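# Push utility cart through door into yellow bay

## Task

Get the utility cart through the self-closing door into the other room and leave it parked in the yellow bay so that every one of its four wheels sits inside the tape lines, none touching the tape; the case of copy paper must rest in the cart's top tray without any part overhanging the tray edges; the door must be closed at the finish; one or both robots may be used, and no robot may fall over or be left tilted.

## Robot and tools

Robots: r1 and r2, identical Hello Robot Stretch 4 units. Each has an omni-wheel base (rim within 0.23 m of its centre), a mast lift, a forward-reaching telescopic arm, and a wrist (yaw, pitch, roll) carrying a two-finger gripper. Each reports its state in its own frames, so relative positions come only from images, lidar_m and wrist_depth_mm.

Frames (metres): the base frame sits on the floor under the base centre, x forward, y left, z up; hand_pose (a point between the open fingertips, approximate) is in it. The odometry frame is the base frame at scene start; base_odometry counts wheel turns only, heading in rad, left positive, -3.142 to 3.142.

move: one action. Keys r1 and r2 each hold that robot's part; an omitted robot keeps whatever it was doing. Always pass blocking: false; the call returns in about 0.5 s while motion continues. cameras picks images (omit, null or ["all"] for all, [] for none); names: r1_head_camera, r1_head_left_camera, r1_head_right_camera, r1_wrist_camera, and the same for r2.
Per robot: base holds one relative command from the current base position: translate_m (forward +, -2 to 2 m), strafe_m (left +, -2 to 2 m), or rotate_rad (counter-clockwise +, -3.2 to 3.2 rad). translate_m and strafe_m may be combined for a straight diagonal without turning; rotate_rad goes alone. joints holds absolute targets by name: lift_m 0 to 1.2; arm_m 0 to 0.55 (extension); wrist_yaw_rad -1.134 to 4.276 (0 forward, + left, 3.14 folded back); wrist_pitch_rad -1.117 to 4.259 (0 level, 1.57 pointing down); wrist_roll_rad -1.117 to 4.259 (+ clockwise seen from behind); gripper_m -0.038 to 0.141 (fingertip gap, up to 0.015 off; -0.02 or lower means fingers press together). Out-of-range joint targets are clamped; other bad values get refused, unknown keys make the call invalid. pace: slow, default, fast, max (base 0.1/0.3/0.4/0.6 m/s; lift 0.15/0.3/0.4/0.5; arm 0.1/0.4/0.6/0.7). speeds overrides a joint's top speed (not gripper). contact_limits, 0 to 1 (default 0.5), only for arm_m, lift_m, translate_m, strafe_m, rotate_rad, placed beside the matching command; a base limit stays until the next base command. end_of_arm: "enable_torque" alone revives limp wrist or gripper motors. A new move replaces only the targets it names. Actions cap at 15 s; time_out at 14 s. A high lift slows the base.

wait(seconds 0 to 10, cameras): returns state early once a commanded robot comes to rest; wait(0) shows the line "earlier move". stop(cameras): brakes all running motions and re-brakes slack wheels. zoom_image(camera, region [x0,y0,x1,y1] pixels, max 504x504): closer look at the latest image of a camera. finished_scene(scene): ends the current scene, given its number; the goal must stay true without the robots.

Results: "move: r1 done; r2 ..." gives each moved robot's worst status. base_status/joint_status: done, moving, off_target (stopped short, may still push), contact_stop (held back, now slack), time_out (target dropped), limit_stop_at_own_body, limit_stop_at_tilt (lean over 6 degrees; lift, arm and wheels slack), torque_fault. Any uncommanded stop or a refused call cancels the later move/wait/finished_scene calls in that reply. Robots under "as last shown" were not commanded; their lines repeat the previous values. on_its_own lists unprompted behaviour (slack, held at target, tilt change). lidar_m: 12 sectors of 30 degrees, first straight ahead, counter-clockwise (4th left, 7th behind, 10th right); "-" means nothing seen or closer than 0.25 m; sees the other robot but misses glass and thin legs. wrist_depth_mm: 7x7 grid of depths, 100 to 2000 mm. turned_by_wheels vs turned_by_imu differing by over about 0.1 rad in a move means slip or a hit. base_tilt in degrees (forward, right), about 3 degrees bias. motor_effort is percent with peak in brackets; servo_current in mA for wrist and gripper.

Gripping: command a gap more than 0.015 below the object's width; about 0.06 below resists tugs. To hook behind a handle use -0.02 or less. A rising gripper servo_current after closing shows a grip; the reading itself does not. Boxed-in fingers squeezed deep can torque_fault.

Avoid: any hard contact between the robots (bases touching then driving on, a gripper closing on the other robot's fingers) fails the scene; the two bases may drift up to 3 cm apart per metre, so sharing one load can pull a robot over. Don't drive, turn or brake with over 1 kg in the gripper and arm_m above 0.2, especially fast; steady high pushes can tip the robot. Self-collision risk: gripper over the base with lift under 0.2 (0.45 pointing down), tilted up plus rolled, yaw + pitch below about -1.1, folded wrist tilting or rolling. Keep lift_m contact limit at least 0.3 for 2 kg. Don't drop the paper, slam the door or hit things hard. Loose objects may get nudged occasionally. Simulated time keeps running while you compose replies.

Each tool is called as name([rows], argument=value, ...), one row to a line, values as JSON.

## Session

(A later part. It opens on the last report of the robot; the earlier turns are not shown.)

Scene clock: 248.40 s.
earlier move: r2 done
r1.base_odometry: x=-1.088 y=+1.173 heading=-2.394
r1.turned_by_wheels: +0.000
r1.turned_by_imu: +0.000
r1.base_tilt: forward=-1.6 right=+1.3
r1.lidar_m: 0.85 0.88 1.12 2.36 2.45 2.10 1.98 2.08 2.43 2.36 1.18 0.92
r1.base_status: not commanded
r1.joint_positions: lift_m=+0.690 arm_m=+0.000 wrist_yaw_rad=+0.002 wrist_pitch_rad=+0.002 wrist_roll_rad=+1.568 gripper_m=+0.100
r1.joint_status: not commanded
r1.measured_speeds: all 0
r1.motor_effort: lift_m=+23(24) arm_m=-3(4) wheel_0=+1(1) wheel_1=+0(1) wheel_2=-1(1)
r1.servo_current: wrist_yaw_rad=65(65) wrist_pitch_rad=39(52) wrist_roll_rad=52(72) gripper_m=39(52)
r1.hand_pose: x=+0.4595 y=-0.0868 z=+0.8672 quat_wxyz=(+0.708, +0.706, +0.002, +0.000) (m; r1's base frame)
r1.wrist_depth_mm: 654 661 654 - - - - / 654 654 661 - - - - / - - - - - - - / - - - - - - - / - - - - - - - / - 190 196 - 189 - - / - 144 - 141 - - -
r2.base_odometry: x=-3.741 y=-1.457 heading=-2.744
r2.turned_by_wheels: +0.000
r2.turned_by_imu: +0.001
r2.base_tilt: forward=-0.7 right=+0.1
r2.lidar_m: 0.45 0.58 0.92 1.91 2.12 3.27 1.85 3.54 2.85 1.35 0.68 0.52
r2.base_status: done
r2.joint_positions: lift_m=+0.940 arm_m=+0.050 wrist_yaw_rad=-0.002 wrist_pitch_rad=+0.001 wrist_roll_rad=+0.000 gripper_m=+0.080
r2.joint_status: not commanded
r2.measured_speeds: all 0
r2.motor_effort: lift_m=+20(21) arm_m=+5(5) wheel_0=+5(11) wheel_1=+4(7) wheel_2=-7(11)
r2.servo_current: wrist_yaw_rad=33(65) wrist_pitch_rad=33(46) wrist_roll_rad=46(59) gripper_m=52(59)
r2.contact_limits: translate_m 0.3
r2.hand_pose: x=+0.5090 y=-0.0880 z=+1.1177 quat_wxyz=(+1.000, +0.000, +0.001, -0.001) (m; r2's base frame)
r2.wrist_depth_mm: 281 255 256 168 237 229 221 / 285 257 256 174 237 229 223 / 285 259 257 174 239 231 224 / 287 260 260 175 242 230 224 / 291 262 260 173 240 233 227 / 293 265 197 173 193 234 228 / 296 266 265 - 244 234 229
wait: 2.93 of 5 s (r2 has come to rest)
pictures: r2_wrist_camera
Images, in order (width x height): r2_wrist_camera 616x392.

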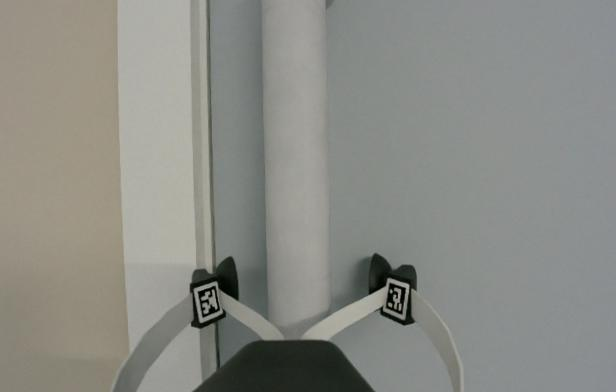

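move(blocking=false, r2={"base":{"translate_m":0.015},"pace":"slow","contact_limits":{"translate_m":0.3}}, cameras=[])

wait(seconds=1.5, cameras=[])

move(blocking=false, r2={"joints":{"gripper_m":-0.035}}, cameras=[])

wait(seconds=2, cameras=["r2_wrist_camera","r2_head_camera"])

Scene clock: 254.67 s.
move: r2 moving
r1: as last shown
r1.lidar_m: 0.86 0.89 1.10 2.35 2.45 2.08 1.98 2.07 2.43 2.36 1.16 0.91
r1.motor_effort: lift_m=+23(24) arm_m=-4(4) wheel_0=+1(1) wheel_1=+0(1) wheel_2=-1(1)
r1.servo_current: wrist_yaw_rad=65(65) wrist_pitch_rad=39(46) wrist_roll_rad=46(65) gripper_m=39(46)
r1.wrist_depth_mm: 654 661 654 - - - - / 647 661 661 - - - - / - - - - - - - / - - - - - - - / - - - - - - - / - 190 196 - 189 - - / - 144 - 141 - - -
r2.base_odometry: x=-3.751 y=-1.461 heading=-2.744
r2.turned_by_wheels: +0.000
r2.turned_by_imu: +0.000
r2.base_tilt: forward=-0.7 right=+0.1
r2.lidar_m: 0.45 0.58 0.91 1.90 2.11 3.26 1.85 3.49 2.84 1.35 0.65 0.52
r2.base_status: translate_m moving
r2.joint_positions: lift_m=+0.940 arm_m=+0.050 wrist_yaw_rad=-0.006 wrist_pitch_rad=+0.001 wrist_roll_rad=+0.000 gripper_m=+0.080
r2.joint_status: not commanded
r2.measured_speeds: translate_m=+0.028 strafe_m=+0.000 rotate_rad=-0.001 lift_m=+0.000 arm_m=+0.000 wrist_yaw_rad=-0.016 wrist_pitch_rad=+0.000 wrist_roll_rad=+0.000
r2.motor_effort: lift_m=+20(21) arm_m=+5(5) wheel_0=+6(10) wheel_1=+4(7) wheel_2=-16(17)
r2.servo_current: wrist_yaw_rad=59(59) wrist_pitch_rad=33(46) wrist_roll_rad=46(52) gripper_m=46(59)
r2.contact_limits: translate_m 0.3
r2.hand_pose: x=+0.5087 y=-0.0893 z=+1.1177 quat_wxyz=(+1.000, +0.000, +0.001, -0.003) (m; r2's base frame)
r2.wrist_depth_mm: 268 244 247 164 230 221 216 / 271 244 247 165 231 223 217 / 272 247 250 165 233 225 219 / 273 248 252 166 234 226 220 / 276 250 253 167 235 226 221 / 279 252 194 166 191 226 221 / 281 254 257 - 236 227 224
pictures: none
No camera images: "cameras" was empty.

Scene clock: 255.23 s.
earlier move: r2 done
r1.base_odometry: x=-1.088 y=+1.173 heading=-2.394
r1.turned_by_wheels: +0.000
r1.turned_by_imu: +0.000
r1.base_tilt: forward=-1.6 right=+1.3
r1.lidar_m: 0.86 0.91 1.07 2.35 2.44 2.07 1.98 2.09 2.46 2.35 1.16 0.89
r1.base_status: not commanded
r1.joint_positions: lift_m=+0.690 arm_m=+0.000 wrist_yaw_rad=+0.002 wrist_pitch_rad=+0.002 wrist_roll_rad=+1.568 gripper_m=+0.100
r1.joint_status: not commanded
r1.measured_speeds: all 0
r1.motor_effort: lift_m=+23(24) arm_m=-4(4) wheel_0=+1(1) wheel_1=-1(1) wheel_2=-1(1)
r1.servo_current: wrist_yaw_rad=33(65) wrist_pitch_rad=39(46) wrist_roll_rad=52(65) gripper_m=46(46)
r1.hand_pose: x=+0.4595 y=-0.0868 z=+0.8672 quat_wxyz=(+0.708, +0.706, +0.002, +0.000) (m; r1's base frame)
r1.wrist_depth_mm: 661 654 661 - - - - / 654 661 668 - - - - / - - - - - - - / - - - - - - - / - - - - - - - / - 190 195 - 189 - - / - 144 - 141 - - -
r2.base_odometry: x=-3.754 y=-1.462 heading=-2.744
r2.turned_by_wheels: +0.000
r2.turned_by_imu: +0.000
r2.base_tilt: forward=-0.8 right=+0.1
r2.lidar_m: 0.47 0.55 0.89 1.92 2.14 3.24 1.86 3.53 2.86 1.34 0.66 0.52
r2.base_status: done
r2.joint_positions: lift_m=+0.940 arm_m=+0.050 wrist_yaw_rad=-0.008 wrist_pitch_rad=+0.001 wrist_roll_rad=+0.000 gripper_m=+0.080
r2.joint_status: not commanded
r2.measured_speeds: all 0
r2.motor_effort: lift_m=+20(21) arm_m=+5(5) wheel_0=+6(10) wheel_1=+5(7) wheel_2=-17(18)
r2.servo_current: wrist_yaw_rad=59(72) wrist_pitch_rad=33(46) wrist_roll_rad=59(59) gripper_m=46(59)
r2.contact_limits: translate_m 0.3
r2.hand_pose: x=+0.5085 y=-0.0898 z=+1.1177 quat_wxyz=(+1.000, +0.000, +0.001, -0.004) (m; r2's base frame)
r2.wrist_depth_mm: 265 240 245 158 227 220 213 / 266 241 247 163 229 220 214 / 268 242 248 164 231 222 216 / 270 243 248 164 232 224 218 / 272 247 249 164 233 224 219 / 274 249 193 162 190 223 220 / 274 249 255 - 234 227 220
wait: 0.57 of 1.5 s (r2 has come to rest)
pictures: none
No camera images: "cameras" was empty.

Scene clock: 255.73 s.
move: r2 moving
r1: as last shown
r1.lidar_m: 0.84 0.90 1.11 2.34 2.45 2.10 1.98 2.09 2.45 2.34 1.14 0.91
r1.motor_effort: lift_m=+24(24) arm_m=-4(4) wheel_0=+1(1) wheel_1=-1(1) wheel_2=-1(1)
r1.servo_current: wrist_yaw_rad=46(72) wrist_pitch_rad=33(46) wrist_roll_rad=52(65) gripper_m=46(46)
r1.wrist_depth_mm: 654 654 661 - - - - / 654 654 661 - - - - / - - - - - - - / - - - - - - - / - - - - - - - / - 190 196 - 189 - - / - 144 - 141 - - -
r2.base_odometry: x=-3.754 y=-1.462 heading=-2.744
r2.turned_by_wheels: +0.000
r2.turned_by_imu: +0.000
r2.base_tilt: forward=-0.8 right=+0.1
r2.lidar_m: 0.44 0.56 0.88 1.92 2.12 3.27 1.88 3.54 2.87 1.30 0.68 0.52
r2.base_status: not commanded
r2.joint_positions: lift_m=+0.940 arm_m=+0.050 wrist_yaw_rad=-0.010 wrist_pitch_rad=+0.001 wrist_roll_rad=+0.000 gripper_m=+0.062
r2.joint_status: gripper_m moving
r2.measured_speeds: translate_m=+0.000 strafe_m=+0.000 rotate_rad=-0.001 lift_m=+0.000 arm_m=+0.000 wrist_yaw_rad=-0.006 wrist_pitch_rad=+0.000 wrist_roll_rad=+0.000
r2.motor_effort: lift_m=+20(21) arm_m=+5(5) wheel_0=+6(6) wheel_1=+5(5) wheel_2=-16(17)
r2.servo_current: wrist_yaw_rad=72(72) wrist_pitch_rad=39(46) wrist_roll_rad=52(59) gripper_m=124(124)
r2.contact_limits: translate_m 0.3
r2.hand_pose: x=+0.5084 y=-0.0902 z=+1.1177 quat_wxyz=(+1.000, +0.000, +0.001, -0.005) (m; r2's base frame)
r2.wrist_depth_mm: 263 239 244 160 228 220 213 / 264 240 246 166 229 221 215 / 265 242 247 166 229 223 216 / 268 244 248 166 232 224 218 / 271 245 250 167 233 224 220 / 273 248 190 163 189 224 221 / 274 250 255 - 235 227 221
pictures: none
No camera images: "cameras" was empty.

Scene clock: 257.07 s.
earlier move: r2 done
r1.base_odometry: x=-1.088 y=+1.173 heading=-2.394
r1.turned_by_wheels: +0.000
r1.turned_by_imu: +0.000
r1.base_tilt: forward=-1.6 right=+1.3
r1.lidar_m: 0.83 0.90 1.12 2.35 2.44 2.07 1.98 2.08 2.44 2.33 1.15 0.91
r1.base_status: not commanded
r1.joint_positions: lift_m=+0.690 arm_m=+0.000 wrist_yaw_rad=+0.002 wrist_pitch_rad=+0.002 wrist_roll_rad=+1.568 gripper_m=+0.100
r1.joint_status: not commanded
r1.measured_speeds: all 0
r1.motor_effort: lift_m=+24(24) arm_m=-4(4) wheel_0=+1(1) wheel_1=-1(1) wheel_2=-1(1)
r1.servo_current: wrist_yaw_rad=52(72) wrist_pitch_rad=39(46) wrist_roll_rad=39(65) gripper_m=46(52)
r1.hand_pose: x=+0.4595 y=-0.0868 z=+0.8672 quat_wxyz=(+0.708, +0.706, +0.002, +0.000) (m; r1's base frame)
r1.wrist_depth_mm: 654 661 661 - - - - / 668 654 654 - - - - / - - - - - - - / - - - - - - - / - - - - - - - / - 190 195 - 189 - - / - 144 - 141 - - -
r2.base_odometry: x=-3.755 y=-1.463 heading=-2.744
r2.turned_by_wheels: +0.001
r2.turned_by_imu: +0.001
r2.base_tilt: forward=-0.7 right=+0.1
r2.lidar_m: 0.45 0.57 0.89 1.92 2.12 3.27 1.88 3.54 2.86 1.30 0.66 0.53
r2.base_status: not commanded
r2.joint_positions: lift_m=+0.940 arm_m=+0.050 wrist_yaw_rad=-0.003 wrist_pitch_rad=+0.001 wrist_roll_rad=+0.000 gripper_m=-0.034
r2.joint_status: all done
r2.measured_speeds: all 0
r2.motor_effort: lift_m=+20(21) arm_m=+5(5) wheel_0=+2(6) wheel_1=+4(5) wheel_2=-4(17)
r2.servo_current: wrist_yaw_rad=46(72) wrist_pitch_rad=39(46) wrist_roll_rad=59(59) gripper_m=111(260)
r2.contact_limits: translate_m 0.3
r2.hand_pose: x=+0.5090 y=-0.0882 z=+1.1177 quat_wxyz=(+1.000, +0.000, +0.001, -0.001) (m; r2's base frame)
r2.wrist_depth_mm: 266 240 241 154 223 213 206 / 268 240 243 154 224 214 207 / 270 243 244 157 225 216 209 / 272 244 244 156 227 216 210 / 274 245 246 158 228 217 211 / 278 249 185 158 179 220 213 / 279 270 244 - 229 216 213
wait: 1.33 of 2 s (r2 has come to rest)
pictures: r2_head_camera, r2_wrist_camera
Images, in order (width x height): r2_head_camera 420x560, r2_wrist_camera 616x392.

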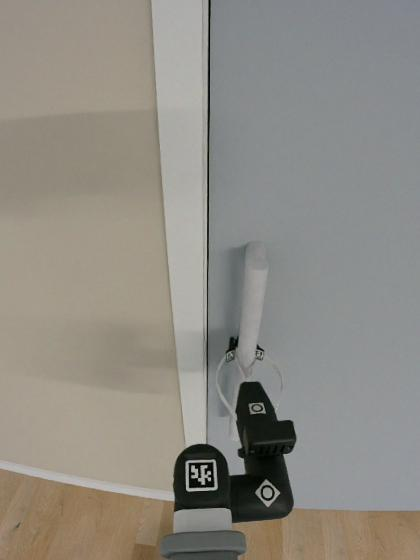

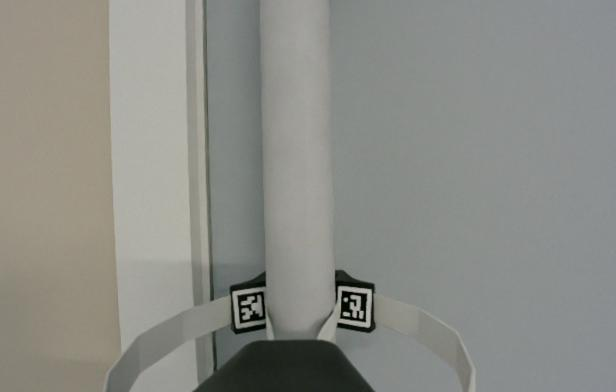

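move(blocking=false, r2={"base":{"translate_m":-0.22},"pace":"slow","contact_limits":{"translate_m":0.7}}, cameras=[])

wait(seconds=4, cameras=["r2_wrist_camera","r2_head_camera"])

Scene clock: 264.10 s.
move: r2 moving
r1: as last shown
r1.lidar_m: 0.83 0.91 1.12 2.34 2.45 2.08 2.00 2.10 2.46 2.34 1.16 0.91
r1.motor_effort: lift_m=+23(24) arm_m=-3(4) wheel_0=+1(1) wheel_1=-1(1) wheel_2=-1(1)
r1.servo_current: wrist_yaw_rad=33(59) wrist_pitch_rad=39(46) wrist_roll_rad=33(59) gripper_m=39(46)
r1.wrist_depth_mm: 654 654 661 - - - - / 661 654 661 - - - - / - - - - - - - / - - - - - - - / - - - - - - - / - 190 196 - 190 - - / - 143 - 141 - - -
r2.base_odometry: x=-3.744 y=-1.458 heading=-2.744
r2.turned_by_wheels: +0.000
r2.turned_by_imu: +0.000
r2.base_tilt: forward=-0.6 right=+0.1
r2.lidar_m: 0.44 0.58 0.90 1.92 2.12 3.25 1.85 3.55 2.86 1.35 0.63 0.52
r2.base_status: translate_m moving
r2.joint_positions: lift_m=+0.940 arm_m=+0.050 wrist_yaw_rad=+0.001 wrist_pitch_rad=+0.001 wrist_roll_rad=+0.000 gripper_m=-0.034
r2.joint_status: not commanded
r2.measured_speeds: translate_m=-0.040 strafe_m=-0.001 rotate_rad=+0.005 lift_m=+0.000 arm_m=+0.000 wrist_yaw_rad=+0.046 wrist_pitch_rad=+0.000 wrist_roll_rad=+0.000
r2.motor_effort: lift_m=+20(21) arm_m=-1(5) wheel_0=-8(9) wheel_1=-8(8) wheel_2=+14(14)
r2.servo_current: wrist_yaw_rad=39(52) wrist_pitch_rad=46(46) wrist_roll_rad=39(59) gripper_m=117(124)
r2.contact_limits: translate_m 0.7
r2.hand_pose: x=+0.5094 y=-0.0872 z=+1.1177 quat_wxyz=(+1.000, +0.000, +0.001, +0.000) (m; r2's base frame)
r2.wrist_depth_mm: 278 251 248 161 231 220 213 / 281 252 249 163 232 222 214 / 282 253 252 163 233 224 217 / 283 255 253 165 234 225 218 / 286 256 255 166 236 226 219 / 289 257 184 167 179 225 220 / 291 277 255 - 236 224 221
pictures: none
No camera images: "cameras" was empty.

Scene clock: 267.10 s.
earlier move: r2 done
r1.base_odometry: x=-1.088 y=+1.173 heading=-2.394
r1.turned_by_wheels: +0.000
r1.turned_by_imu: +0.000
r1.base_tilt: forward=-1.6 right=+1.3
r1.lidar_m: 0.94 0.94 1.10 2.36 2.43 2.08 1.98 2.08 2.45 2.35 1.17 0.93
r1.base_status: not commanded
r1.joint_positions: lift_m=+0.690 arm_m=+0.000 wrist_yaw_rad=+0.002 wrist_pitch_rad=+0.002 wrist_roll_rad=+1.568 gripper_m=+0.100
r1.joint_status: not commanded
r1.measured_speeds: all 0
r1.motor_effort: lift_m=+23(24) arm_m=-3(4) wheel_0=+1(1) wheel_1=-1(1) wheel_2=-1(1)
r1.servo_current: wrist_yaw_rad=59(65) wrist_pitch_rad=39(52) wrist_roll_rad=39(72) gripper_m=39(52)
r1.hand_pose: x=+0.4595 y=-0.0868 z=+0.8672 quat_wxyz=(+0.708, +0.706, +0.002, +0.000) (m; r1's base frame)
r1.wrist_depth_mm: - - - - - 1708 1205 / - 866 866 - - - - / - - - - - - - / - - - - - - - / - - - - - - - / - 190 195 - 189 - - / - 144 - 141 - - -
r2.base_odometry: x=-3.553 y=-1.377 heading=-2.744
r2.turned_by_wheels: -0.001
r2.turned_by_imu: -0.016
r2.base_tilt: forward=-0.6 right=+0.1
r2.lidar_m: 0.44 0.79 1.24 1.95 2.11 3.26 1.66 3.53 2.83 1.94 0.79 0.56
r2.base_status: done
r2.joint_positions: lift_m=+0.940 arm_m=+0.050 wrist_yaw_rad=+0.004 wrist_pitch_rad=+0.001 wrist_roll_rad=+0.000 gripper_m=-0.034
r2.joint_status: not commanded
r2.measured_speeds: all 0
r2.motor_effort: lift_m=+20(21) arm_m=-5(5) wheel_0=-11(15) wheel_1=-7(15) wheel_2=+11(22)
r2.servo_current: wrist_yaw_rad=52(65) wrist_pitch_rad=46(46) wrist_roll_rad=39(65) gripper_m=111(124)
r2.contact_limits: translate_m 0.7
r2.hand_pose: x=+0.5097 y=-0.0863 z=+1.1177 quat_wxyz=(+1.000, +0.000, +0.001, +0.002) (m; r2's base frame)
r2.wrist_depth_mm: - 477 238 161 243 245 248 / - 477 239 163 245 247 249 / - 480 242 166 247 249 252 / - - 242 164 247 248 253 / - - 243 167 249 250 254 / - - 185 167 179 254 254 / - - 246 - 252 254 256
wait: 3.00 of 4 s (r2 has come to rest)
pictures: r2_head_camera, r2_wrist_camera
Images, in order (width x height): r2_head_camera 420x560, r2_wrist_camera 616x392.

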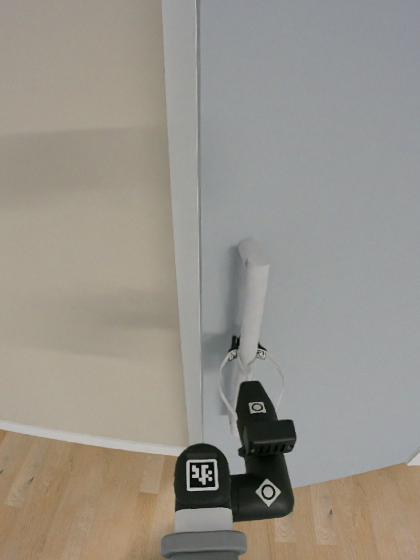

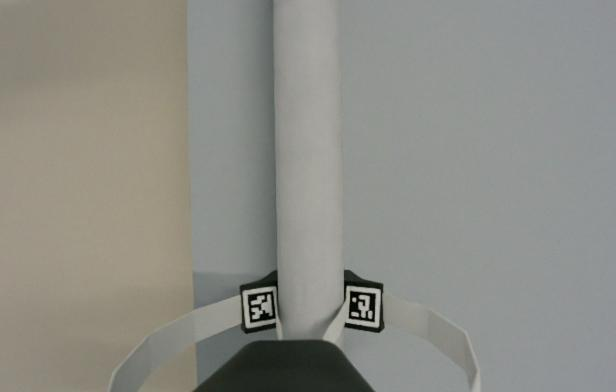

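move(blocking=false, r2={"base":{"translate_m":-0.178,"strafe_m":-0.039},"pace":"slow","contact_limits":{"translate_m":0.7}}, cameras=[])

wait(seconds=4, cameras=[])

move(blocking=false, r2={"base":{"translate_m":-0.178,"strafe_m":-0.083},"pace":"slow","contact_limits":{"translate_m":0.7}}, cameras=[])

wait(seconds=4, cameras=["r2_wrist_camera","r2_head_camera","r1_head_camera"])

Scene clock: 286.67 s.
move: r2 moving
r1: as last shown
r1.lidar_m: 0.96 0.93 1.10 2.35 2.44 2.10 1.99 2.08 2.42 2.33 1.15 0.93
r1.motor_effort: lift_m=+24(24) arm_m=-4(4) wheel_0=+0(1) wheel_1=-1(1) wheel_2=-1(1)
r1.servo_current: wrist_yaw_rad=59(65) wrist_pitch_rad=39(52) wrist_roll_rad=46(59) gripper_m=46(46)
r1.wrist_depth_mm: - - - - - 1708 1205 / - 878 878 - - - - / - - - - - - - / - - - - - - - / - - - - - - - / - 190 195 - 190 - - / - 144 - 141 - - -
r2.base_odometry: x=-3.542 y=-1.370 heading=-2.745
r2.turned_by_wheels: +0.000
r2.turned_by_imu: -0.002
r2.base_tilt: forward=-0.6 right=+0.1
r2.lidar_m: 0.43 0.83 1.25 1.94 2.12 3.23 1.61 3.56 2.84 1.97 0.83 0.55
r2.base_status: translate_m moving; strafe_m moving
r2.joint_positions: lift_m=+0.940 arm_m=+0.050 wrist_yaw_rad=+0.004 wrist_pitch_rad=+0.001 wrist_roll_rad=+0.000 gripper_m=-0.034
r2.joint_status: not commanded
r2.measured_speeds: translate_m=-0.049 strafe_m=-0.011 rotate_rad=+0.002 lift_m=+0.000 arm_m=+0.000 wrist_yaw_rad=+0.000 wrist_pitch_rad=+0.000 wrist_roll_rad=+0.000
r2.motor_effort: lift_m=+20(20) arm_m=-5(5) wheel_0=-13(15) wheel_1=-10(11) wheel_2=+16(19)
r2.servo_current: wrist_yaw_rad=52(65) wrist_pitch_rad=46(46) wrist_roll_rad=59(59) gripper_m=117(124)
r2.contact_limits: translate_m 0.7
r2.hand_pose: x=+0.5097 y=-0.0863 z=+1.1177 quat_wxyz=(+1.000, +0.000, +0.001, +0.002) (m; r2's base frame)
r2.wrist_depth_mm: - - 237 161 243 246 250 / - - 239 162 245 248 251 / - - 240 166 246 250 253 / - - 242 164 248 251 254 / - - 244 167 249 253 256 / - - 183 166 180 255 257 / - - 245 - 253 256 260
pictures: none
No camera images: "cameras" was empty.

Scene clock: 289.23 s.
earlier move: r2 done
r1.base_odometry: x=-1.088 y=+1.173 heading=-2.394
r1.turned_by_wheels: +0.000
r1.turned_by_imu: +0.000
r1.base_tilt: forward=-1.6 right=+1.3
r1.lidar_m: 1.01 0.92 1.11 2.34 2.46 2.09 1.99 2.09 2.45 2.35 1.17 0.93
r1.base_status: not commanded
r1.joint_positions: lift_m=+0.690 arm_m=+0.000 wrist_yaw_rad=+0.002 wrist_pitch_rad=+0.002 wrist_roll_rad=+1.568 gripper_m=+0.100
r1.joint_status: not commanded
r1.measured_speeds: all 0
r1.motor_effort: lift_m=+24(24) arm_m=-3(4) wheel_0=+1(2) wheel_1=-1(1) wheel_2=-1(1)
r1.servo_current: wrist_yaw_rad=39(72) wrist_pitch_rad=39(52) wrist_roll_rad=59(59) gripper_m=52(52)
r1.hand_pose: x=+0.4595 y=-0.0868 z=+0.8672 quat_wxyz=(+0.708, +0.706, +0.002, +0.000) (m; r1's base frame)
r1.wrist_depth_mm: - - - - - 1708 1229 / - - - - - 1708 1255 / - 1025 1060 - - - - / - - - - - - - / - - - - - - - / - 190 195 - 189 - - / - 144 - 141 - - -
r2.base_odometry: x=-3.404 y=-1.273 heading=-2.745
r2.turned_by_wheels: +0.000
r2.turned_by_imu: -0.004
r2.base_tilt: forward=-0.6 right=+0.1
r2.lidar_m: 0.46 0.98 1.50 1.99 2.21 3.31 1.46 3.48 2.80 2.42 1.01 0.56
r2.base_status: done
r2.joint_positions: lift_m=+0.940 arm_m=+0.050 wrist_yaw_rad=+0.002 wrist_pitch_rad=+0.001 wrist_roll_rad=+0.000 gripper_m=-0.034
r2.joint_status: not commanded
r2.measured_speeds: all 0
r2.motor_effort: lift_m=+20(21) arm_m=-5(5) wheel_0=-15(17) wheel_1=-9(13) wheel_2=+12(19)
r2.servo_current: wrist_yaw_rad=39(65) wrist_pitch_rad=46(46) wrist_roll_rad=46(59) gripper_m=117(124)
r2.contact_limits: translate_m 0.7
r2.hand_pose: x=+0.5096 y=-0.0867 z=+1.1177 quat_wxyz=(+1.000, +0.000, +0.001, +0.001) (m; r2's base frame)
r2.wrist_depth_mm: - - 229 163 258 278 297 / - - 229 163 260 278 294 / - - 230 165 260 279 298 / - - 231 164 264 283 298 / - - 233 166 266 282 303 / - - 185 167 179 286 303 / - 123 232 - 270 282 307
wait: 2.57 of 4 s (r2 has come to rest)
pictures: none
No camera images: "cameras" was empty.

Scene clock: 289.73 s.
move: r2 moving
r1: as last shown
r1.lidar_m: 1.02 0.93 1.10 2.35 2.45 2.09 1.99 2.06 2.43 2.36 1.16 0.92
r1.servo_current: wrist_yaw_rad=59(65) wrist_pitch_rad=52(52) wrist_roll_rad=39(65) gripper_m=46(52)
r1.wrist_depth_mm: - - - - - 1708 1205 / - - - - - 1708 1205 / - 1042 1042 - - - - / - - - - - - - / - - - - - - - / - 190 196 - 190 - - / - 144 - 141 - - -
r2.base_odometry: x=-3.395 y=-1.263 heading=-2.746
r2.turned_by_wheels: +0.000
r2.turned_by_imu: -0.029
r2.base_tilt: forward=-0.6 right=+0.1
r2.lidar_m: 0.45 0.96 1.42 1.98 2.18 3.18 1.45 3.59 2.79 2.61 1.04 0.58
r2.base_status: translate_m moving; strafe_m moving
r2.joint_positions: lift_m=+0.940 arm_m=+0.050 wrist_yaw_rad=+0.002 wrist_pitch_rad=+0.001 wrist_roll_rad=+0.000 gripper_m=-0.034
r2.joint_status: not commanded
r2.measured_speeds: translate_m=-0.049 strafe_m=-0.022 rotate_rad=-0.001 lift_m=+0.000 arm_m=+0.000 wrist_yaw_rad=+0.000 wrist_pitch_rad=+0.000 wrist_roll_rad=+0.000
r2.motor_effort: lift_m=+20(21) arm_m=-5(5) wheel_0=-12(18) wheel_1=-11(11) wheel_2=+20(20)
r2.servo_current: wrist_yaw_rad=39(59) wrist_pitch_rad=39(46) wrist_roll_rad=39(52) gripper_m=117(124)
r2.contact_limits: translate_m 0.7
r2.hand_pose: x=+0.5096 y=-0.0867 z=+1.1177 quat_wxyz=(+1.000, +0.000, +0.001, +0.001) (m; r2's base frame)
r2.wrist_depth_mm: - - 229 163 262 282 300 / - 220 229 162 262 285 301 / - 222 230 166 263 285 304 / - - 231 164 265 286 309 / - - 231 167 268 287 309 / - - 183 166 180 294 310 / - - 231 - 276 293 315
pictures: none
No camera images: "cameras" was empty.

Scene clock: 292.37 s.
earlier move: r2 done
r1.base_odometry: x=-1.088 y=+1.173 heading=-2.394
r1.turned_by_wheels: +0.000
r1.turned_by_imu: +0.000
r1.base_tilt: forward=-1.6 right=+1.3
r1.lidar_m: 1.09 0.95 1.10 2.36 2.45 2.10 1.98 2.10 2.44 2.35 1.15 0.92
r1.base_status: not commanded
r1.joint_positions: lift_m=+0.690 arm_m=+0.000 wrist_yaw_rad=+0.002 wrist_pitch_rad=+0.002 wrist_roll_rad=+1.568 gripper_m=+0.100
r1.joint_status: not commanded
r1.measured_speeds: all 0
r1.motor_effort: lift_m=+23(24) arm_m=-4(4) wheel_0=+1(2) wheel_1=-1(1) wheel_2=-1(1)
r1.servo_current: wrist_yaw_rad=65(72) wrist_pitch_rad=39(52) wrist_roll_rad=33(65) gripper_m=52(52)
r1.hand_pose: x=+0.4595 y=-0.0868 z=+0.8672 quat_wxyz=(+0.708, +0.706, +0.002, +0.000) (m; r1's base frame)
r1.wrist_depth_mm: - - - - - 1708 1229 / - - - - - 1756 1205 / - - - - - 1661 1182 / - - - - - - 1138 / - - - - - - - / - 190 196 - 189 - - / - 144 - 141 - - -
r2.base_odometry: x=-3.273 y=-1.128 heading=-2.746
r2.turned_by_wheels: +0.000
r2.turned_by_imu: -0.036
r2.base_tilt: forward=-0.5 right=+0.1
r2.lidar_m: 0.46 1.15 1.62 2.07 2.21 3.17 1.27 1.66 2.72 2.66 1.44 0.61
r2.base_status: done
r2.joint_positions: lift_m=+0.940 arm_m=+0.050 wrist_yaw_rad=+0.003 wrist_pitch_rad=+0.001 wrist_roll_rad=+0.000 gripper_m=-0.034
r2.joint_status: not commanded
r2.measured_speeds: all 0
r2.motor_effort: lift_m=+20(21) arm_m=-5(5) wheel_0=-13(20) wheel_1=-7(13) wheel_2=+15(21)
r2.servo_current: wrist_yaw_rad=52(59) wrist_pitch_rad=46(46) wrist_roll_rad=46(65) gripper_m=111(124)
r2.contact_limits: translate_m 0.7
r2.hand_pose: x=+0.5096 y=-0.0865 z=+1.1177 quat_wxyz=(+1.000, +0.000, +0.001, +0.002) (m; r2's base frame)
r2.wrist_depth_mm: - 204 222 163 289 340 - / - 204 222 163 290 343 397 / - 202 223 166 291 345 - / - 206 223 164 294 347 402 / - 208 224 167 300 349 404 / - 208 184 167 178 362 - / - - 223 - 312 355 -
wait: 2.63 of 4 s (r2 has come to rest)
pictures: r1_head_camera, r2_head_camera, r2_wrist_camera
Images, in order (width x height): r1_head_camera 420x560, r2_head_camera 420x560, r2_wrist_camera 616x392.

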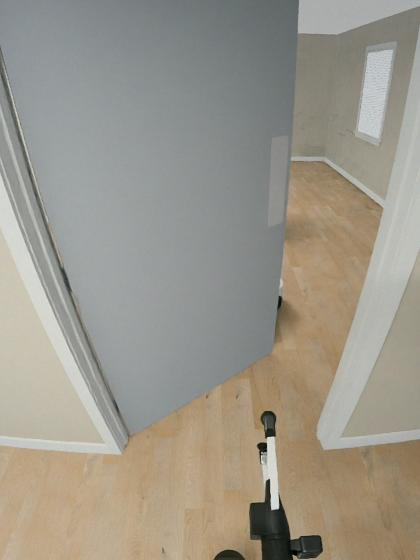

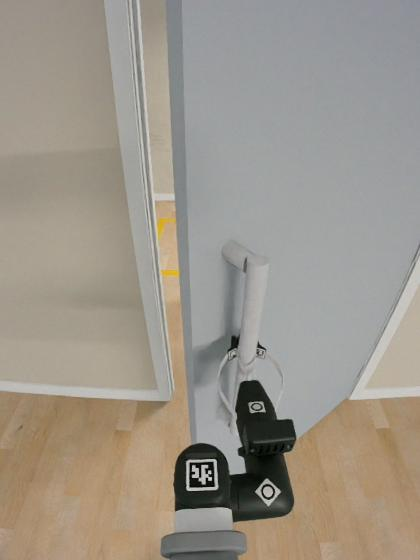

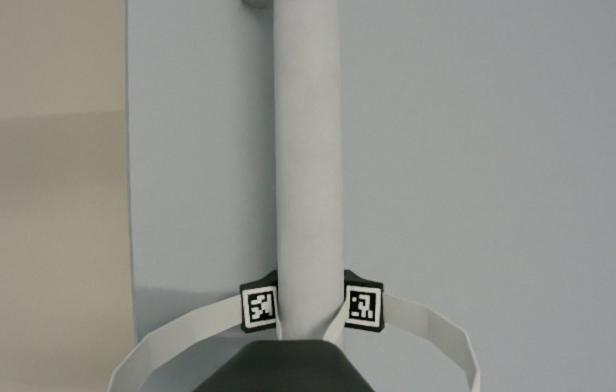

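move(blocking=false, r2={"base":{"translate_m":-0.142,"strafe_m":-0.268},"joints":{"wrist_yaw_rad":0.5},"speeds":{"wrist_yaw_rad":0.17},"pace":"slow","contact_limits":{"translate_m":0.7}}, cameras=[])

wait(seconds=5, cameras=["r2_wrist_camera","r2_head_camera","r1_head_camera"])

Scene clock: 311.13 s.
move: r2 moving
r1: as last shown
r1.base_tilt: forward=-1.6 right=+1.2
r1.lidar_m: 1.07 0.94 1.11 2.35 2.48 2.11 1.98 2.10 2.43 2.33 1.15 0.91
r1.motor_effort: lift_m=+24(24) arm_m=-4(4) wheel_0=+1(1) wheel_1=-1(1) wheel_2=-1(1)
r1.servo_current: wrist_yaw_rad=65(65) wrist_pitch_rad=46(46) wrist_roll_rad=46(65) gripper_m=46(46)
r1.wrist_depth_mm: - - - - - 1708 1205 / - - - - - 1808 1229 / - - - - - 1661 1205 / - - - - - - 1118 / - - - - - - - / - 190 196 - 189 - - / - 144 - 141 - - -
r2.base_odometry: x=-3.271 y=-1.115 heading=-2.745
r2.turned_by_wheels: +0.000
r2.turned_by_imu: -0.029
r2.base_tilt: forward=-0.6 right=+0.1
r2.lidar_m: 0.45 1.12 1.58 2.09 2.20 3.05 1.29 1.32 2.74 2.66 1.48 0.63
r2.base_status: translate_m moving; strafe_m moving
r2.joint_positions: lift_m=+0.940 arm_m=+0.050 wrist_yaw_rad=+0.072 wrist_pitch_rad=+0.001 wrist_roll_rad=+0.000 gripper_m=-0.034
r2.joint_status: wrist_yaw_rad moving
r2.measured_speeds: translate_m=-0.023 strafe_m=-0.044 rotate_rad=+0.004 lift_m=+0.000 arm_m=+0.000 wrist_yaw_rad=+0.176 wrist_pitch_rad=+0.000 wrist_roll_rad=+0.000
r2.motor_effort: lift_m=+20(21) arm_m=-5(5) wheel_0=+0(12) wheel_1=-14(14) wheel_2=+17(18)
r2.servo_current: wrist_yaw_rad=39(85) wrist_pitch_rad=39(46) wrist_roll_rad=46(52) gripper_m=117(117)
r2.contact_limits: translate_m 0.7
r2.hand_pose: x=+0.5149 y=-0.0664 z=+1.1177 quat_wxyz=(+0.999, +0.000, +0.001, +0.036) (m; r2's base frame)
r2.wrist_depth_mm: - 206 223 165 282 330 375 / - 207 224 163 285 332 389 / - 207 224 166 286 330 389 / - 209 225 165 293 336 392 / - 209 225 167 294 338 387 / - 209 185 167 178 347 387 / - 123 224 - 304 329 394
pictures: none
No camera images: "cameras" was empty.

Scene clock: 314.93 s.
earlier move: r2 done
r1.base_odometry: x=-1.088 y=+1.173 heading=-2.394
r1.turned_by_wheels: +0.000
r1.turned_by_imu: +0.000
r1.base_tilt: forward=-1.6 right=+1.3
r1.lidar_m: 1.14 0.96 1.10 2.35 2.47 2.09 1.99 2.11 2.46 2.35 1.18 0.93
r1.base_status: not commanded
r1.joint_positions: lift_m=+0.690 arm_m=+0.000 wrist_yaw_rad=+0.002 wrist_pitch_rad=+0.002 wrist_roll_rad=+1.568 gripper_m=+0.100
r1.joint_status: not commanded
r1.measured_speeds: all 0
r1.motor_effort: lift_m=+24(24) arm_m=-4(4) wheel_0=+1(1) wheel_1=-1(1) wheel_2=-1(1)
r1.servo_current: wrist_yaw_rad=52(78) wrist_pitch_rad=39(52) wrist_roll_rad=59(65) gripper_m=39(46)
r1.hand_pose: x=+0.4595 y=-0.0868 z=+0.8672 quat_wxyz=(+0.708, +0.706, +0.002, +0.000) (m; r1's base frame)
r1.wrist_depth_mm: - - - - - 1756 1229 / - - - - - 1756 1255 / - - - - - 1808 1229 / - - - - - 1708 1205 / - - - - - - 1138 / - 190 195 - 189 - - / - 144 - 141 - - -
r2.base_odometry: x=-3.245 y=-0.826 heading=-2.743
r2.turned_by_wheels: +0.002
r2.turned_by_imu: -0.012
r2.base_tilt: forward=-0.7 right=+0.0
r2.lidar_m: 0.47 0.48 1.74 2.34 2.45 3.35 1.11 3.41 2.49 2.39 1.67 0.90
r2.base_status: done
r2.joint_positions: lift_m=+0.940 arm_m=+0.050 wrist_yaw_rad=+0.510 wrist_pitch_rad=+0.001 wrist_roll_rad=+0.000 gripper_m=-0.034
r2.joint_status: all done
r2.measured_speeds: all 0
r2.motor_effort: lift_m=+20(21) arm_m=-5(5) wheel_0=+13(16) wheel_1=-3(18) wheel_2=+16(21)
r2.servo_current: wrist_yaw_rad=59(117) wrist_pitch_rad=46(46) wrist_roll_rad=39(59) gripper_m=117(124)
r2.contact_limits: translate_m 0.7
r2.hand_pose: x=+0.5153 y=+0.0645 z=+1.1177 quat_wxyz=(+0.968, +0.000, +0.001, +0.252) (m; r2's base frame)
r2.wrist_depth_mm: - - 230 164 258 273 290 / - 227 233 165 259 273 289 / - 229 233 164 259 276 290 / - 229 235 165 262 278 291 / - 231 236 166 265 278 293 / - - 184 167 180 281 294 / - - 237 - 267 285 297
wait: 3.80 of 5 s (r2 has come to rest)
pictures: r1_head_camera, r2_head_camera, r2_wrist_camera
Images, in order (width x height): r1_head_camera 420x560, r2_head_camera 420x560, r2_wrist_camera 616x392.

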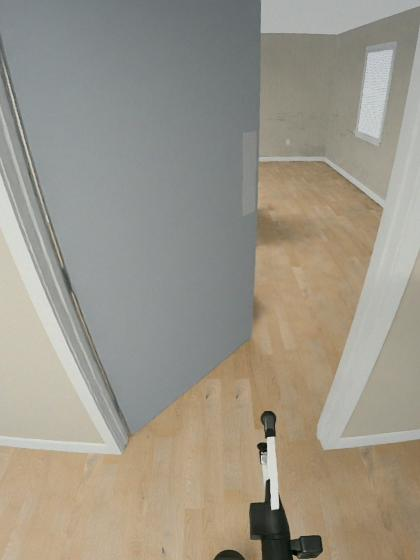

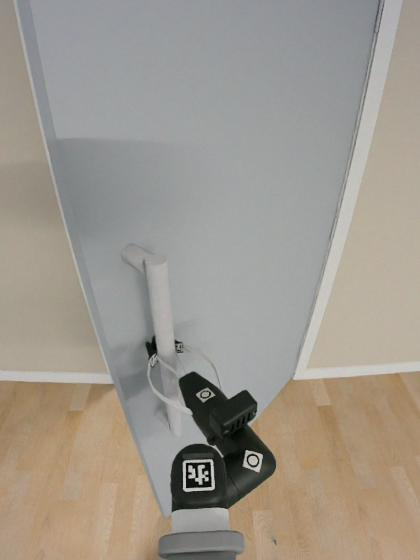

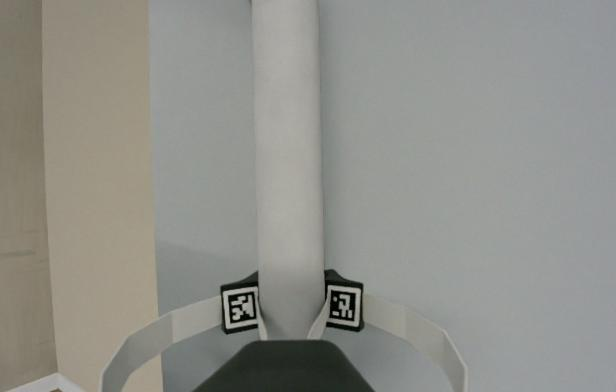

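move(blocking=false, r2={"base":{"translate_m":-0.124,"strafe_m":-0.369},"joints":{"wrist_yaw_rad":0.9},"speeds":{"wrist_yaw_rad":0.1},"pace":"slow","contact_limits":{"translate_m":0.7}}, cameras=[])

wait(seconds=6, cameras=["r2_wrist_camera","r2_head_camera","r1_head_camera"])

Scene clock: 326.87 s.
move: r2 moving
r1: as last shown
r1.lidar_m: 1.15 0.93 1.13 2.36 2.42 2.11 1.99 2.08 2.42 2.34 1.18 0.94
r1.motor_effort: lift_m=+24(24) arm_m=-4(4) wheel_0=+0(1) wheel_1=-1(1) wheel_2=-1(1)
r1.servo_current: wrist_yaw_rad=46(59) wrist_pitch_rad=39(46) wrist_roll_rad=52(65) gripper_m=46(52)
r1.wrist_depth_mm: - - - - - 1708 1229 / - - - - - 1756 1229 / - - - - - 1756 1229 / - - - - - 1756 1205 / - - - - - - 1160 / - 189 196 - 189 - - / - 143 - 141 - - -
r2.base_odometry: x=-3.247 y=-0.813 heading=-2.742
r2.turned_by_wheels: +0.002
r2.turned_by_imu: +0.002
r2.base_tilt: forward=-0.6 right=+0.0
r2.lidar_m: 0.45 0.48 1.75 2.36 2.49 3.40 1.12 3.36 2.48 2.39 1.69 0.88
r2.base_status: translate_m moving; strafe_m moving
r2.joint_positions: lift_m=+0.940 arm_m=+0.050 wrist_yaw_rad=+0.550 wrist_pitch_rad=+0.001 wrist_roll_rad=+0.000 gripper_m=-0.034
r2.joint_status: wrist_yaw_rad moving
r2.measured_speeds: translate_m=-0.015 strafe_m=-0.048 rotate_rad=+0.002 lift_m=+0.000 arm_m=+0.000 wrist_yaw_rad=+0.101 wrist_pitch_rad=+0.000 wrist_roll_rad=+0.000
r2.motor_effort: lift_m=+20(21) arm_m=-5(5) wheel_0=+16(17) wheel_1=-11(11) wheel_2=+17(20)
r2.servo_current: wrist_yaw_rad=39(85) wrist_pitch_rad=46(52) wrist_roll_rad=52(52) gripper_m=111(124)
r2.contact_limits: translate_m 0.7
r2.hand_pose: x=+0.5125 y=+0.0762 z=+1.1177 quat_wxyz=(+0.962, +0.000, +0.001, +0.271) (m; r2's base frame)
r2.wrist_depth_mm: - - 234 163 255 268 279 / - - 235 164 257 270 282 / - - 236 164 257 270 282 / - - 236 166 259 271 283 / - - 237 165 260 273 286 / - - 186 166 181 274 287 / - - 238 - 265 - 289
pictures: none
No camera images: "cameras" was empty.

Scene clock: 331.53 s.
earlier move: r2 done
r1.base_odometry: x=-1.088 y=+1.173 heading=-2.394
r1.turned_by_wheels: +0.000
r1.turned_by_imu: +0.000
r1.base_tilt: forward=-1.6 right=+1.3
r1.lidar_m: 1.31 0.92 1.12 2.36 2.45 2.10 1.97 2.08 2.43 2.35 1.18 0.92
r1.base_status: not commanded
r1.joint_positions: lift_m=+0.690 arm_m=+0.000 wrist_yaw_rad=+0.002 wrist_pitch_rad=+0.002 wrist_roll_rad=+1.568 gripper_m=+0.100
r1.joint_status: not commanded
r1.measured_speeds: all 0
r1.motor_effort: lift_m=+23(24) arm_m=-4(4) wheel_0=+1(1) wheel_1=-1(1) wheel_2=-1(1)
r1.servo_current: wrist_yaw_rad=39(65) wrist_pitch_rad=46(52) wrist_roll_rad=46(78) gripper_m=39(52)
r1.hand_pose: x=+0.4595 y=-0.0868 z=+0.8672 quat_wxyz=(+0.708, +0.706, +0.002, +0.000) (m; r1's base frame)
r1.wrist_depth_mm: - - - - - 1708 1205 / - - - - - 1756 1255 / - - - - - 1756 1255 / - - - - - 1808 1255 / - - - - - 1661 1255 / - 189 196 - 189 - 1205 / - 144 - 141 - - -
r2.base_odometry: x=-3.275 y=-0.438 heading=-2.741
r2.turned_by_wheels: +0.000
r2.turned_by_imu: +0.007
r2.base_tilt: forward=-0.7 right=+0.0
r2.lidar_m: 0.60 0.44 1.91 2.70 2.86 1.03 1.08 2.82 2.12 2.04 1.80 1.35
r2.base_status: done
r2.joint_positions: lift_m=+0.940 arm_m=+0.050 wrist_yaw_rad=+0.910 wrist_pitch_rad=+0.001 wrist_roll_rad=+0.000 gripper_m=-0.034
r2.joint_status: all done
r2.measured_speeds: all 0
r2.motor_effort: lift_m=+20(21) arm_m=-5(5) wheel_0=+15(24) wheel_1=-1(11) wheel_2=+12(20)
r2.servo_current: wrist_yaw_rad=59(98) wrist_pitch_rad=39(52) wrist_roll_rad=46(59) gripper_m=124(124)
r2.contact_limits: translate_m 0.7
r2.hand_pose: x=+0.4670 y=+0.1741 z=+1.1177 quat_wxyz=(+0.898, +0.000, +0.000, +0.440) (m; r2's base frame)
r2.wrist_depth_mm: - - 234 167 252 262 271 / - - 235 167 252 263 270 / - - 236 167 255 265 272 / - - 238 167 256 266 272 / - - 238 165 257 267 274 / - - 183 167 180 268 277 / - - 241 - 259 270 278
wait: 4.67 of 6 s (r2 has come to rest)
pictures: r1_head_camera, r2_head_camera, r2_wrist_camera
Images, in order (width x height): r1_head_camera 420x560, r2_head_camera 420x560, r2_wrist_camera 616x392.

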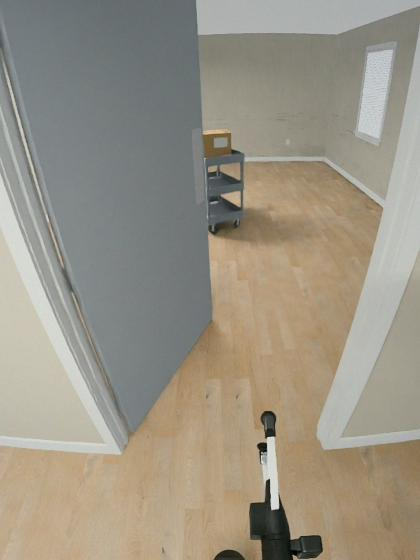

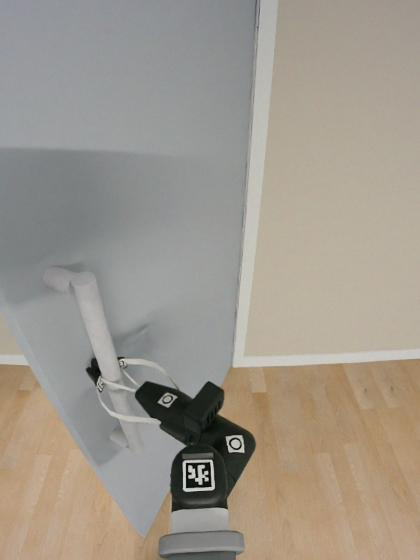

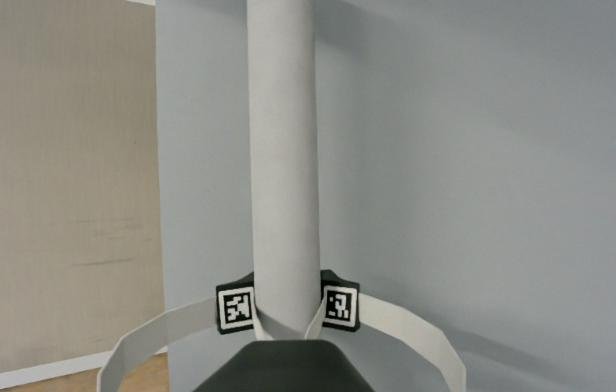

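move(blocking=false, r2={"base":{"translate_m":-0.019,"strafe_m":-0.36},"joints":{"wrist_yaw_rad":1.25},"speeds":{"wrist_yaw_rad":0.09},"pace":"slow","contact_limits":{"translate_m":0.7}}, cameras=[])

wait(seconds=6, cameras=["r2_wrist_camera","r2_head_camera","r1_head_camera"])

Scene clock: 339.30 s.
move: r2 moving
r1: as last shown
r1.lidar_m: 1.30 0.94 1.14 2.34 2.44 2.09 2.00 2.09 2.45 2.35 1.14 0.93
r1.motor_effort: lift_m=+23(24) arm_m=-3(4) wheel_0=+1(1) wheel_1=-1(1) wheel_2=-1(1)
r1.servo_current: wrist_yaw_rad=52(59) wrist_pitch_rad=39(46) wrist_roll_rad=39(59) gripper_m=39(46)
r1.wrist_depth_mm: - - - - - 1661 1205 / - - - - - 1756 1229 / - - - - - 1756 1229 / - - - - - 1756 1281 / - - - - - 1863 1229 / - 190 195 - 190 - 1205 / - 144 - 141 - - -
r2.base_odometry: x=-3.280 y=-0.425 heading=-2.739
r2.turned_by_wheels: +0.002
r2.turned_by_imu: +0.003
r2.base_tilt: forward=-0.7 right=+0.0
r2.lidar_m: 0.62 0.43 1.89 2.73 2.85 1.07 1.10 2.83 2.09 2.02 1.81 1.36
r2.base_status: translate_m moving; strafe_m moving
r2.joint_positions: lift_m=+0.940 arm_m=+0.050 wrist_yaw_rad=+0.946 wrist_pitch_rad=+0.001 wrist_roll_rad=+0.000 gripper_m=-0.034
r2.joint_status: wrist_yaw_rad moving
r2.measured_speeds: translate_m=-0.003 strafe_m=-0.054 rotate_rad=+0.002 lift_m=+0.000 arm_m=+0.000 wrist_yaw_rad=+0.089 wrist_pitch_rad=+0.000 wrist_roll_rad=+0.000
r2.motor_effort: lift_m=+20(21) arm_m=-5(5) wheel_0=+16(20) wheel_1=-7(8) wheel_2=+12(13)
r2.servo_current: wrist_yaw_rad=33(124) wrist_pitch_rad=46(46) wrist_roll_rad=39(59) gripper_m=117(124)
r2.contact_limits: translate_m 0.7
r2.hand_pose: x=+0.4606 y=+0.1827 z=+1.1177 quat_wxyz=(+0.890, +0.000, +0.000, +0.455) (m; r2's base frame)
r2.wrist_depth_mm: - - 236 164 250 258 264 / - - 236 165 251 258 266 / - - 236 165 252 260 266 / - - 238 165 253 260 270 / - - 240 166 254 263 270 / - - 185 167 178 265 272 / - - 241 - 258 267 273
pictures: none
No camera images: "cameras" was empty.

Scene clock: 343.57 s.
earlier move: r2 done
r1.base_odometry: x=-1.088 y=+1.173 heading=-2.394
r1.turned_by_wheels: +0.000
r1.turned_by_imu: +0.000
r1.base_tilt: forward=-1.6 right=+1.3
r1.lidar_m: 1.68 0.94 1.08 2.36 2.43 2.08 2.00 2.09 2.44 2.35 1.15 0.94
r1.base_status: not commanded
r1.joint_positions: lift_m=+0.690 arm_m=+0.000 wrist_yaw_rad=+0.002 wrist_pitch_rad=+0.002 wrist_roll_rad=+1.568 gripper_m=+0.100
r1.joint_status: not commanded
r1.measured_speeds: all 0
r1.motor_effort: lift_m=+24(24) arm_m=-3(4) wheel_0=+1(1) wheel_1=+0(1) wheel_2=-1(1)
r1.servo_current: wrist_yaw_rad=52(72) wrist_pitch_rad=46(52) wrist_roll_rad=39(78) gripper_m=46(52)
r1.hand_pose: x=+0.4595 y=-0.0868 z=+0.8672 quat_wxyz=(+0.708, +0.706, +0.002, +0.000) (m; r1's base frame)
r1.wrist_depth_mm: - - - - - 1708 1229 / - - - - - 1756 1229 / - - - - - 1756 1229 / - - - - - 1808 1255 / - - - - - 1863 1255 / - - 214 - 198 1576 1281 / - 144 - 141 - - 1229
r2.base_odometry: x=-3.399 y=-0.100 heading=-2.740
r2.turned_by_wheels: -0.001
r2.turned_by_imu: +0.005
r2.base_tilt: forward=-0.6 right=+0.0
r2.lidar_m: 0.84 0.38 0.43 3.07 3.22 1.16 1.58 2.36 1.74 1.69 1.78 1.35
r2.base_status: done
r2.joint_positions: lift_m=+0.940 arm_m=+0.050 wrist_yaw_rad=+1.250 wrist_pitch_rad=+0.001 wrist_roll_rad=+0.000 gripper_m=-0.034
r2.joint_status: all done
r2.measured_speeds: all 0
r2.motor_effort: lift_m=+20(21) arm_m=-5(5) wheel_0=+8(24) wheel_1=-5(8) wheel_2=+9(14)
r2.servo_current: wrist_yaw_rad=39(124) wrist_pitch_rad=33(46) wrist_roll_rad=52(59) gripper_m=117(124)
r2.contact_limits: translate_m 0.7
r2.hand_pose: x=+0.3948 y=+0.2462 z=+1.1177 quat_wxyz=(+0.811, +0.000, +0.000, +0.585) (m; r2's base frame)
r2.wrist_depth_mm: - - 235 161 251 259 268 / - - 235 163 252 262 268 / - - 237 163 254 263 270 / - - 238 166 256 264 271 / - - 239 165 255 265 273 / - - 185 167 179 267 274 / - - 239 - 259 268 278
wait: 4.27 of 6 s (r2 has come to rest)
pictures: r1_head_camera, r2_head_camera, r2_wrist_camera
Images, in order (width x height): r1_head_camera 420x560, r2_head_camera 420x560, r2_wrist_camera 616x392.

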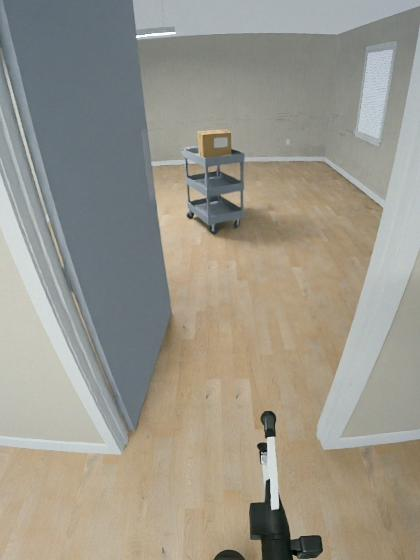

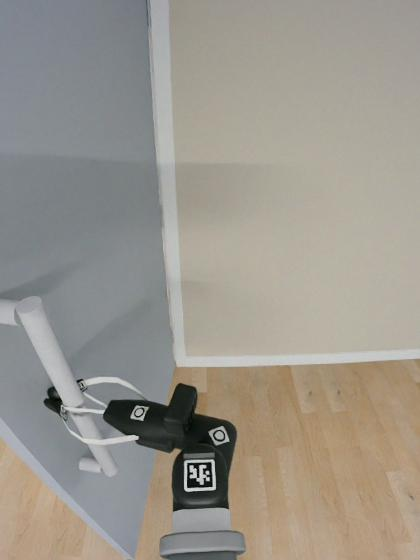

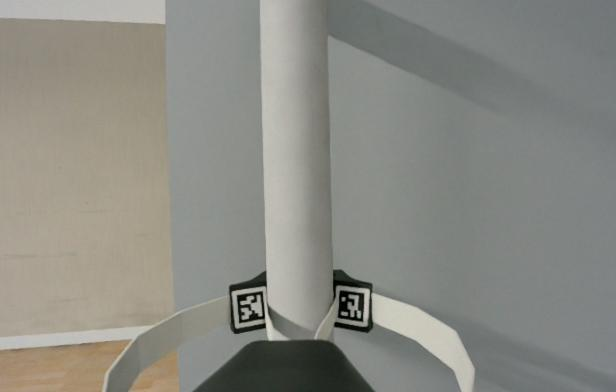

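move(blocking=false, r2={"base":{"translate_m":0.035,"strafe_m":-0.237},"joints":{"wrist_yaw_rad":1.45},"speeds":{"wrist_yaw_rad":0.08},"pace":"slow","contact_limits":{"translate_m":0.6}}, cameras=[])

wait(seconds=5, cameras=["r2_wrist_camera","r1_head_camera"])

zoom_image(camera="r1_head_camera", region=[140, 100, 300, 260])

Scene clock: 355.83 s.
move: r2 moving
r1: as last shown
r1.lidar_m: 1.72 0.93 1.11 2.35 2.44 2.07 2.00 2.09 2.43 2.34 1.17 0.92
r1.motor_effort: lift_m=+24(24) arm_m=-4(4) wheel_0=+1(1) wheel_1=-1(1) wheel_2=-1(1)
r1.servo_current: wrist_yaw_rad=52(65) wrist_pitch_rad=39(46) wrist_roll_rad=52(65) gripper_m=46(46)
r1.wrist_depth_mm: - - - - - 1708 1229 / - - - - - 1756 1229 / - - - - - 1756 1205 / - - - - - 1863 1255 / - - - - - 1756 1229 / - - 215 - 198 1618 1281 / - 144 - 141 - - 1255
r2.base_odometry: x=-3.405 y=-0.088 heading=-2.740
r2.turned_by_wheels: +0.000
r2.turned_by_imu: +0.001
r2.base_tilt: forward=-0.6 right=+0.0
r2.lidar_m: 0.86 0.40 0.47 3.07 3.22 1.18 1.63 2.32 1.71 1.67 1.75 1.36
r2.base_status: translate_m moving; strafe_m moving
r2.joint_positions: lift_m=+0.940 arm_m=+0.050 wrist_yaw_rad=+1.282 wrist_pitch_rad=+0.001 wrist_roll_rad=+0.000 gripper_m=-0.034
r2.joint_status: wrist_yaw_rad moving
r2.measured_speeds: translate_m=+0.009 strafe_m=-0.051 rotate_rad=-0.002 lift_m=+0.000 arm_m=+0.000 wrist_yaw_rad=+0.079 wrist_pitch_rad=+0.000 wrist_roll_rad=+0.000
r2.motor_effort: lift_m=+20(21) arm_m=-5(5) wheel_0=+12(15) wheel_1=-10(10) wheel_2=-3(8)
r2.servo_current: wrist_yaw_rad=13(85) wrist_pitch_rad=39(46) wrist_roll_rad=46(59) gripper_m=111(117)
r2.contact_limits: translate_m 0.6
r2.hand_pose: x=+0.3870 y=+0.2515 z=+1.1177 quat_wxyz=(+0.802, +0.000, +0.000, +0.598) (m; r2's base frame)
r2.wrist_depth_mm: - - 236 161 249 257 265 / - - 236 163 251 258 264 / - - 237 164 253 259 267 / - - 238 165 252 262 268 / - - 238 166 253 262 270 / - - 184 166 179 264 271 / - - 241 - 258 263 273
pictures: none
No camera images: "cameras" was empty.

Scene clock: 358.93 s.
earlier move: r2 done
r1.base_odometry: x=-1.088 y=+1.173 heading=-2.394
r1.turned_by_wheels: +0.000
r1.turned_by_imu: +0.000
r1.base_tilt: forward=-1.6 right=+1.3
r1.lidar_m: 3.24 0.92 1.13 2.34 2.44 2.09 1.98 2.07 2.44 2.35 1.15 0.93
r1.base_status: not commanded
r1.joint_positions: lift_m=+0.690 arm_m=+0.000 wrist_yaw_rad=+0.002 wrist_pitch_rad=+0.002 wrist_roll_rad=+1.568 gripper_m=+0.100
r1.joint_status: not commanded
r1.measured_speeds: all 0
r1.motor_effort: lift_m=+24(24) arm_m=-4(4) wheel_0=+1(2) wheel_1=-1(1) wheel_2=-1(1)
r1.servo_current: wrist_yaw_rad=52(65) wrist_pitch_rad=46(52) wrist_roll_rad=46(65) gripper_m=46(52)
r1.hand_pose: x=+0.4595 y=-0.0868 z=+0.8672 quat_wxyz=(+0.708, +0.706, +0.002, +0.000) (m; r1's base frame)
r1.wrist_depth_mm: - - - - - 1708 1229 / - - - - - 1708 1229 / - - - - - 1756 1255 / - - - - - 1756 1255 / - - - - - 1863 1255 / - - 215 - 198 1576 1255 / - - - 144 - 1756 1281
r2.base_odometry: x=-3.523 y=+0.104 heading=-2.740
r2.turned_by_wheels: +0.000
r2.turned_by_imu: +0.002
r2.base_tilt: forward=-0.6 right=+0.0
r2.lidar_m: 1.24 0.37 0.40 3.28 1.61 1.34 - 2.03 1.50 1.44 1.52 1.30
r2.base_status: done
r2.joint_positions: lift_m=+0.940 arm_m=+0.050 wrist_yaw_rad=+1.431 wrist_pitch_rad=+0.001 wrist_roll_rad=+0.000 gripper_m=-0.034
r2.joint_status: all done
r2.measured_speeds: all 0
r2.motor_effort: lift_m=+20(21) arm_m=-5(5) wheel_0=+5(16) wheel_1=-9(12) wheel_2=+1(8)
r2.servo_current: wrist_yaw_rad=91(117) wrist_pitch_rad=46(46) wrist_roll_rad=46(65) gripper_m=111(124)
r2.contact_limits: translate_m 0.6
r2.hand_pose: x=+0.3477 y=+0.2734 z=+1.1177 quat_wxyz=(+0.755, +0.000, +0.000, +0.656) (m; r2's base frame)
r2.wrist_depth_mm: - - 229 162 253 267 281 / - - 231 163 256 270 281 / - - 230 163 257 271 283 / - - 233 164 257 271 286 / - - 235 165 259 274 289 / - - 230 165 179 277 287 / - - 232 - 264 270 290
wait: 3.10 of 5 s (r2 has come to rest)
pictures: r1_head_camera, r2_wrist_camera
Images, in order (width x height): r1_head_camera 420x560, r2_wrist_camera 616x392.

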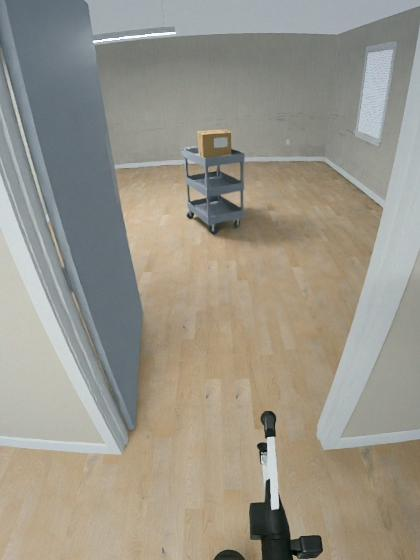

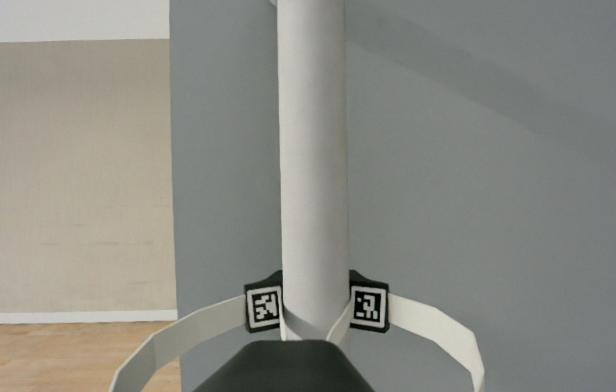

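Scaled by 3.150 from the camera's 420x560 image, which has a finer 600x800 frame.

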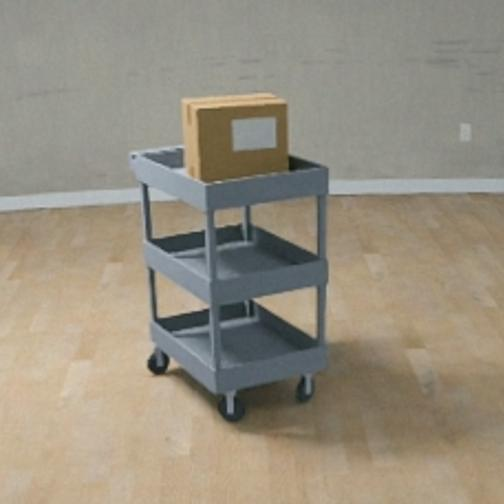

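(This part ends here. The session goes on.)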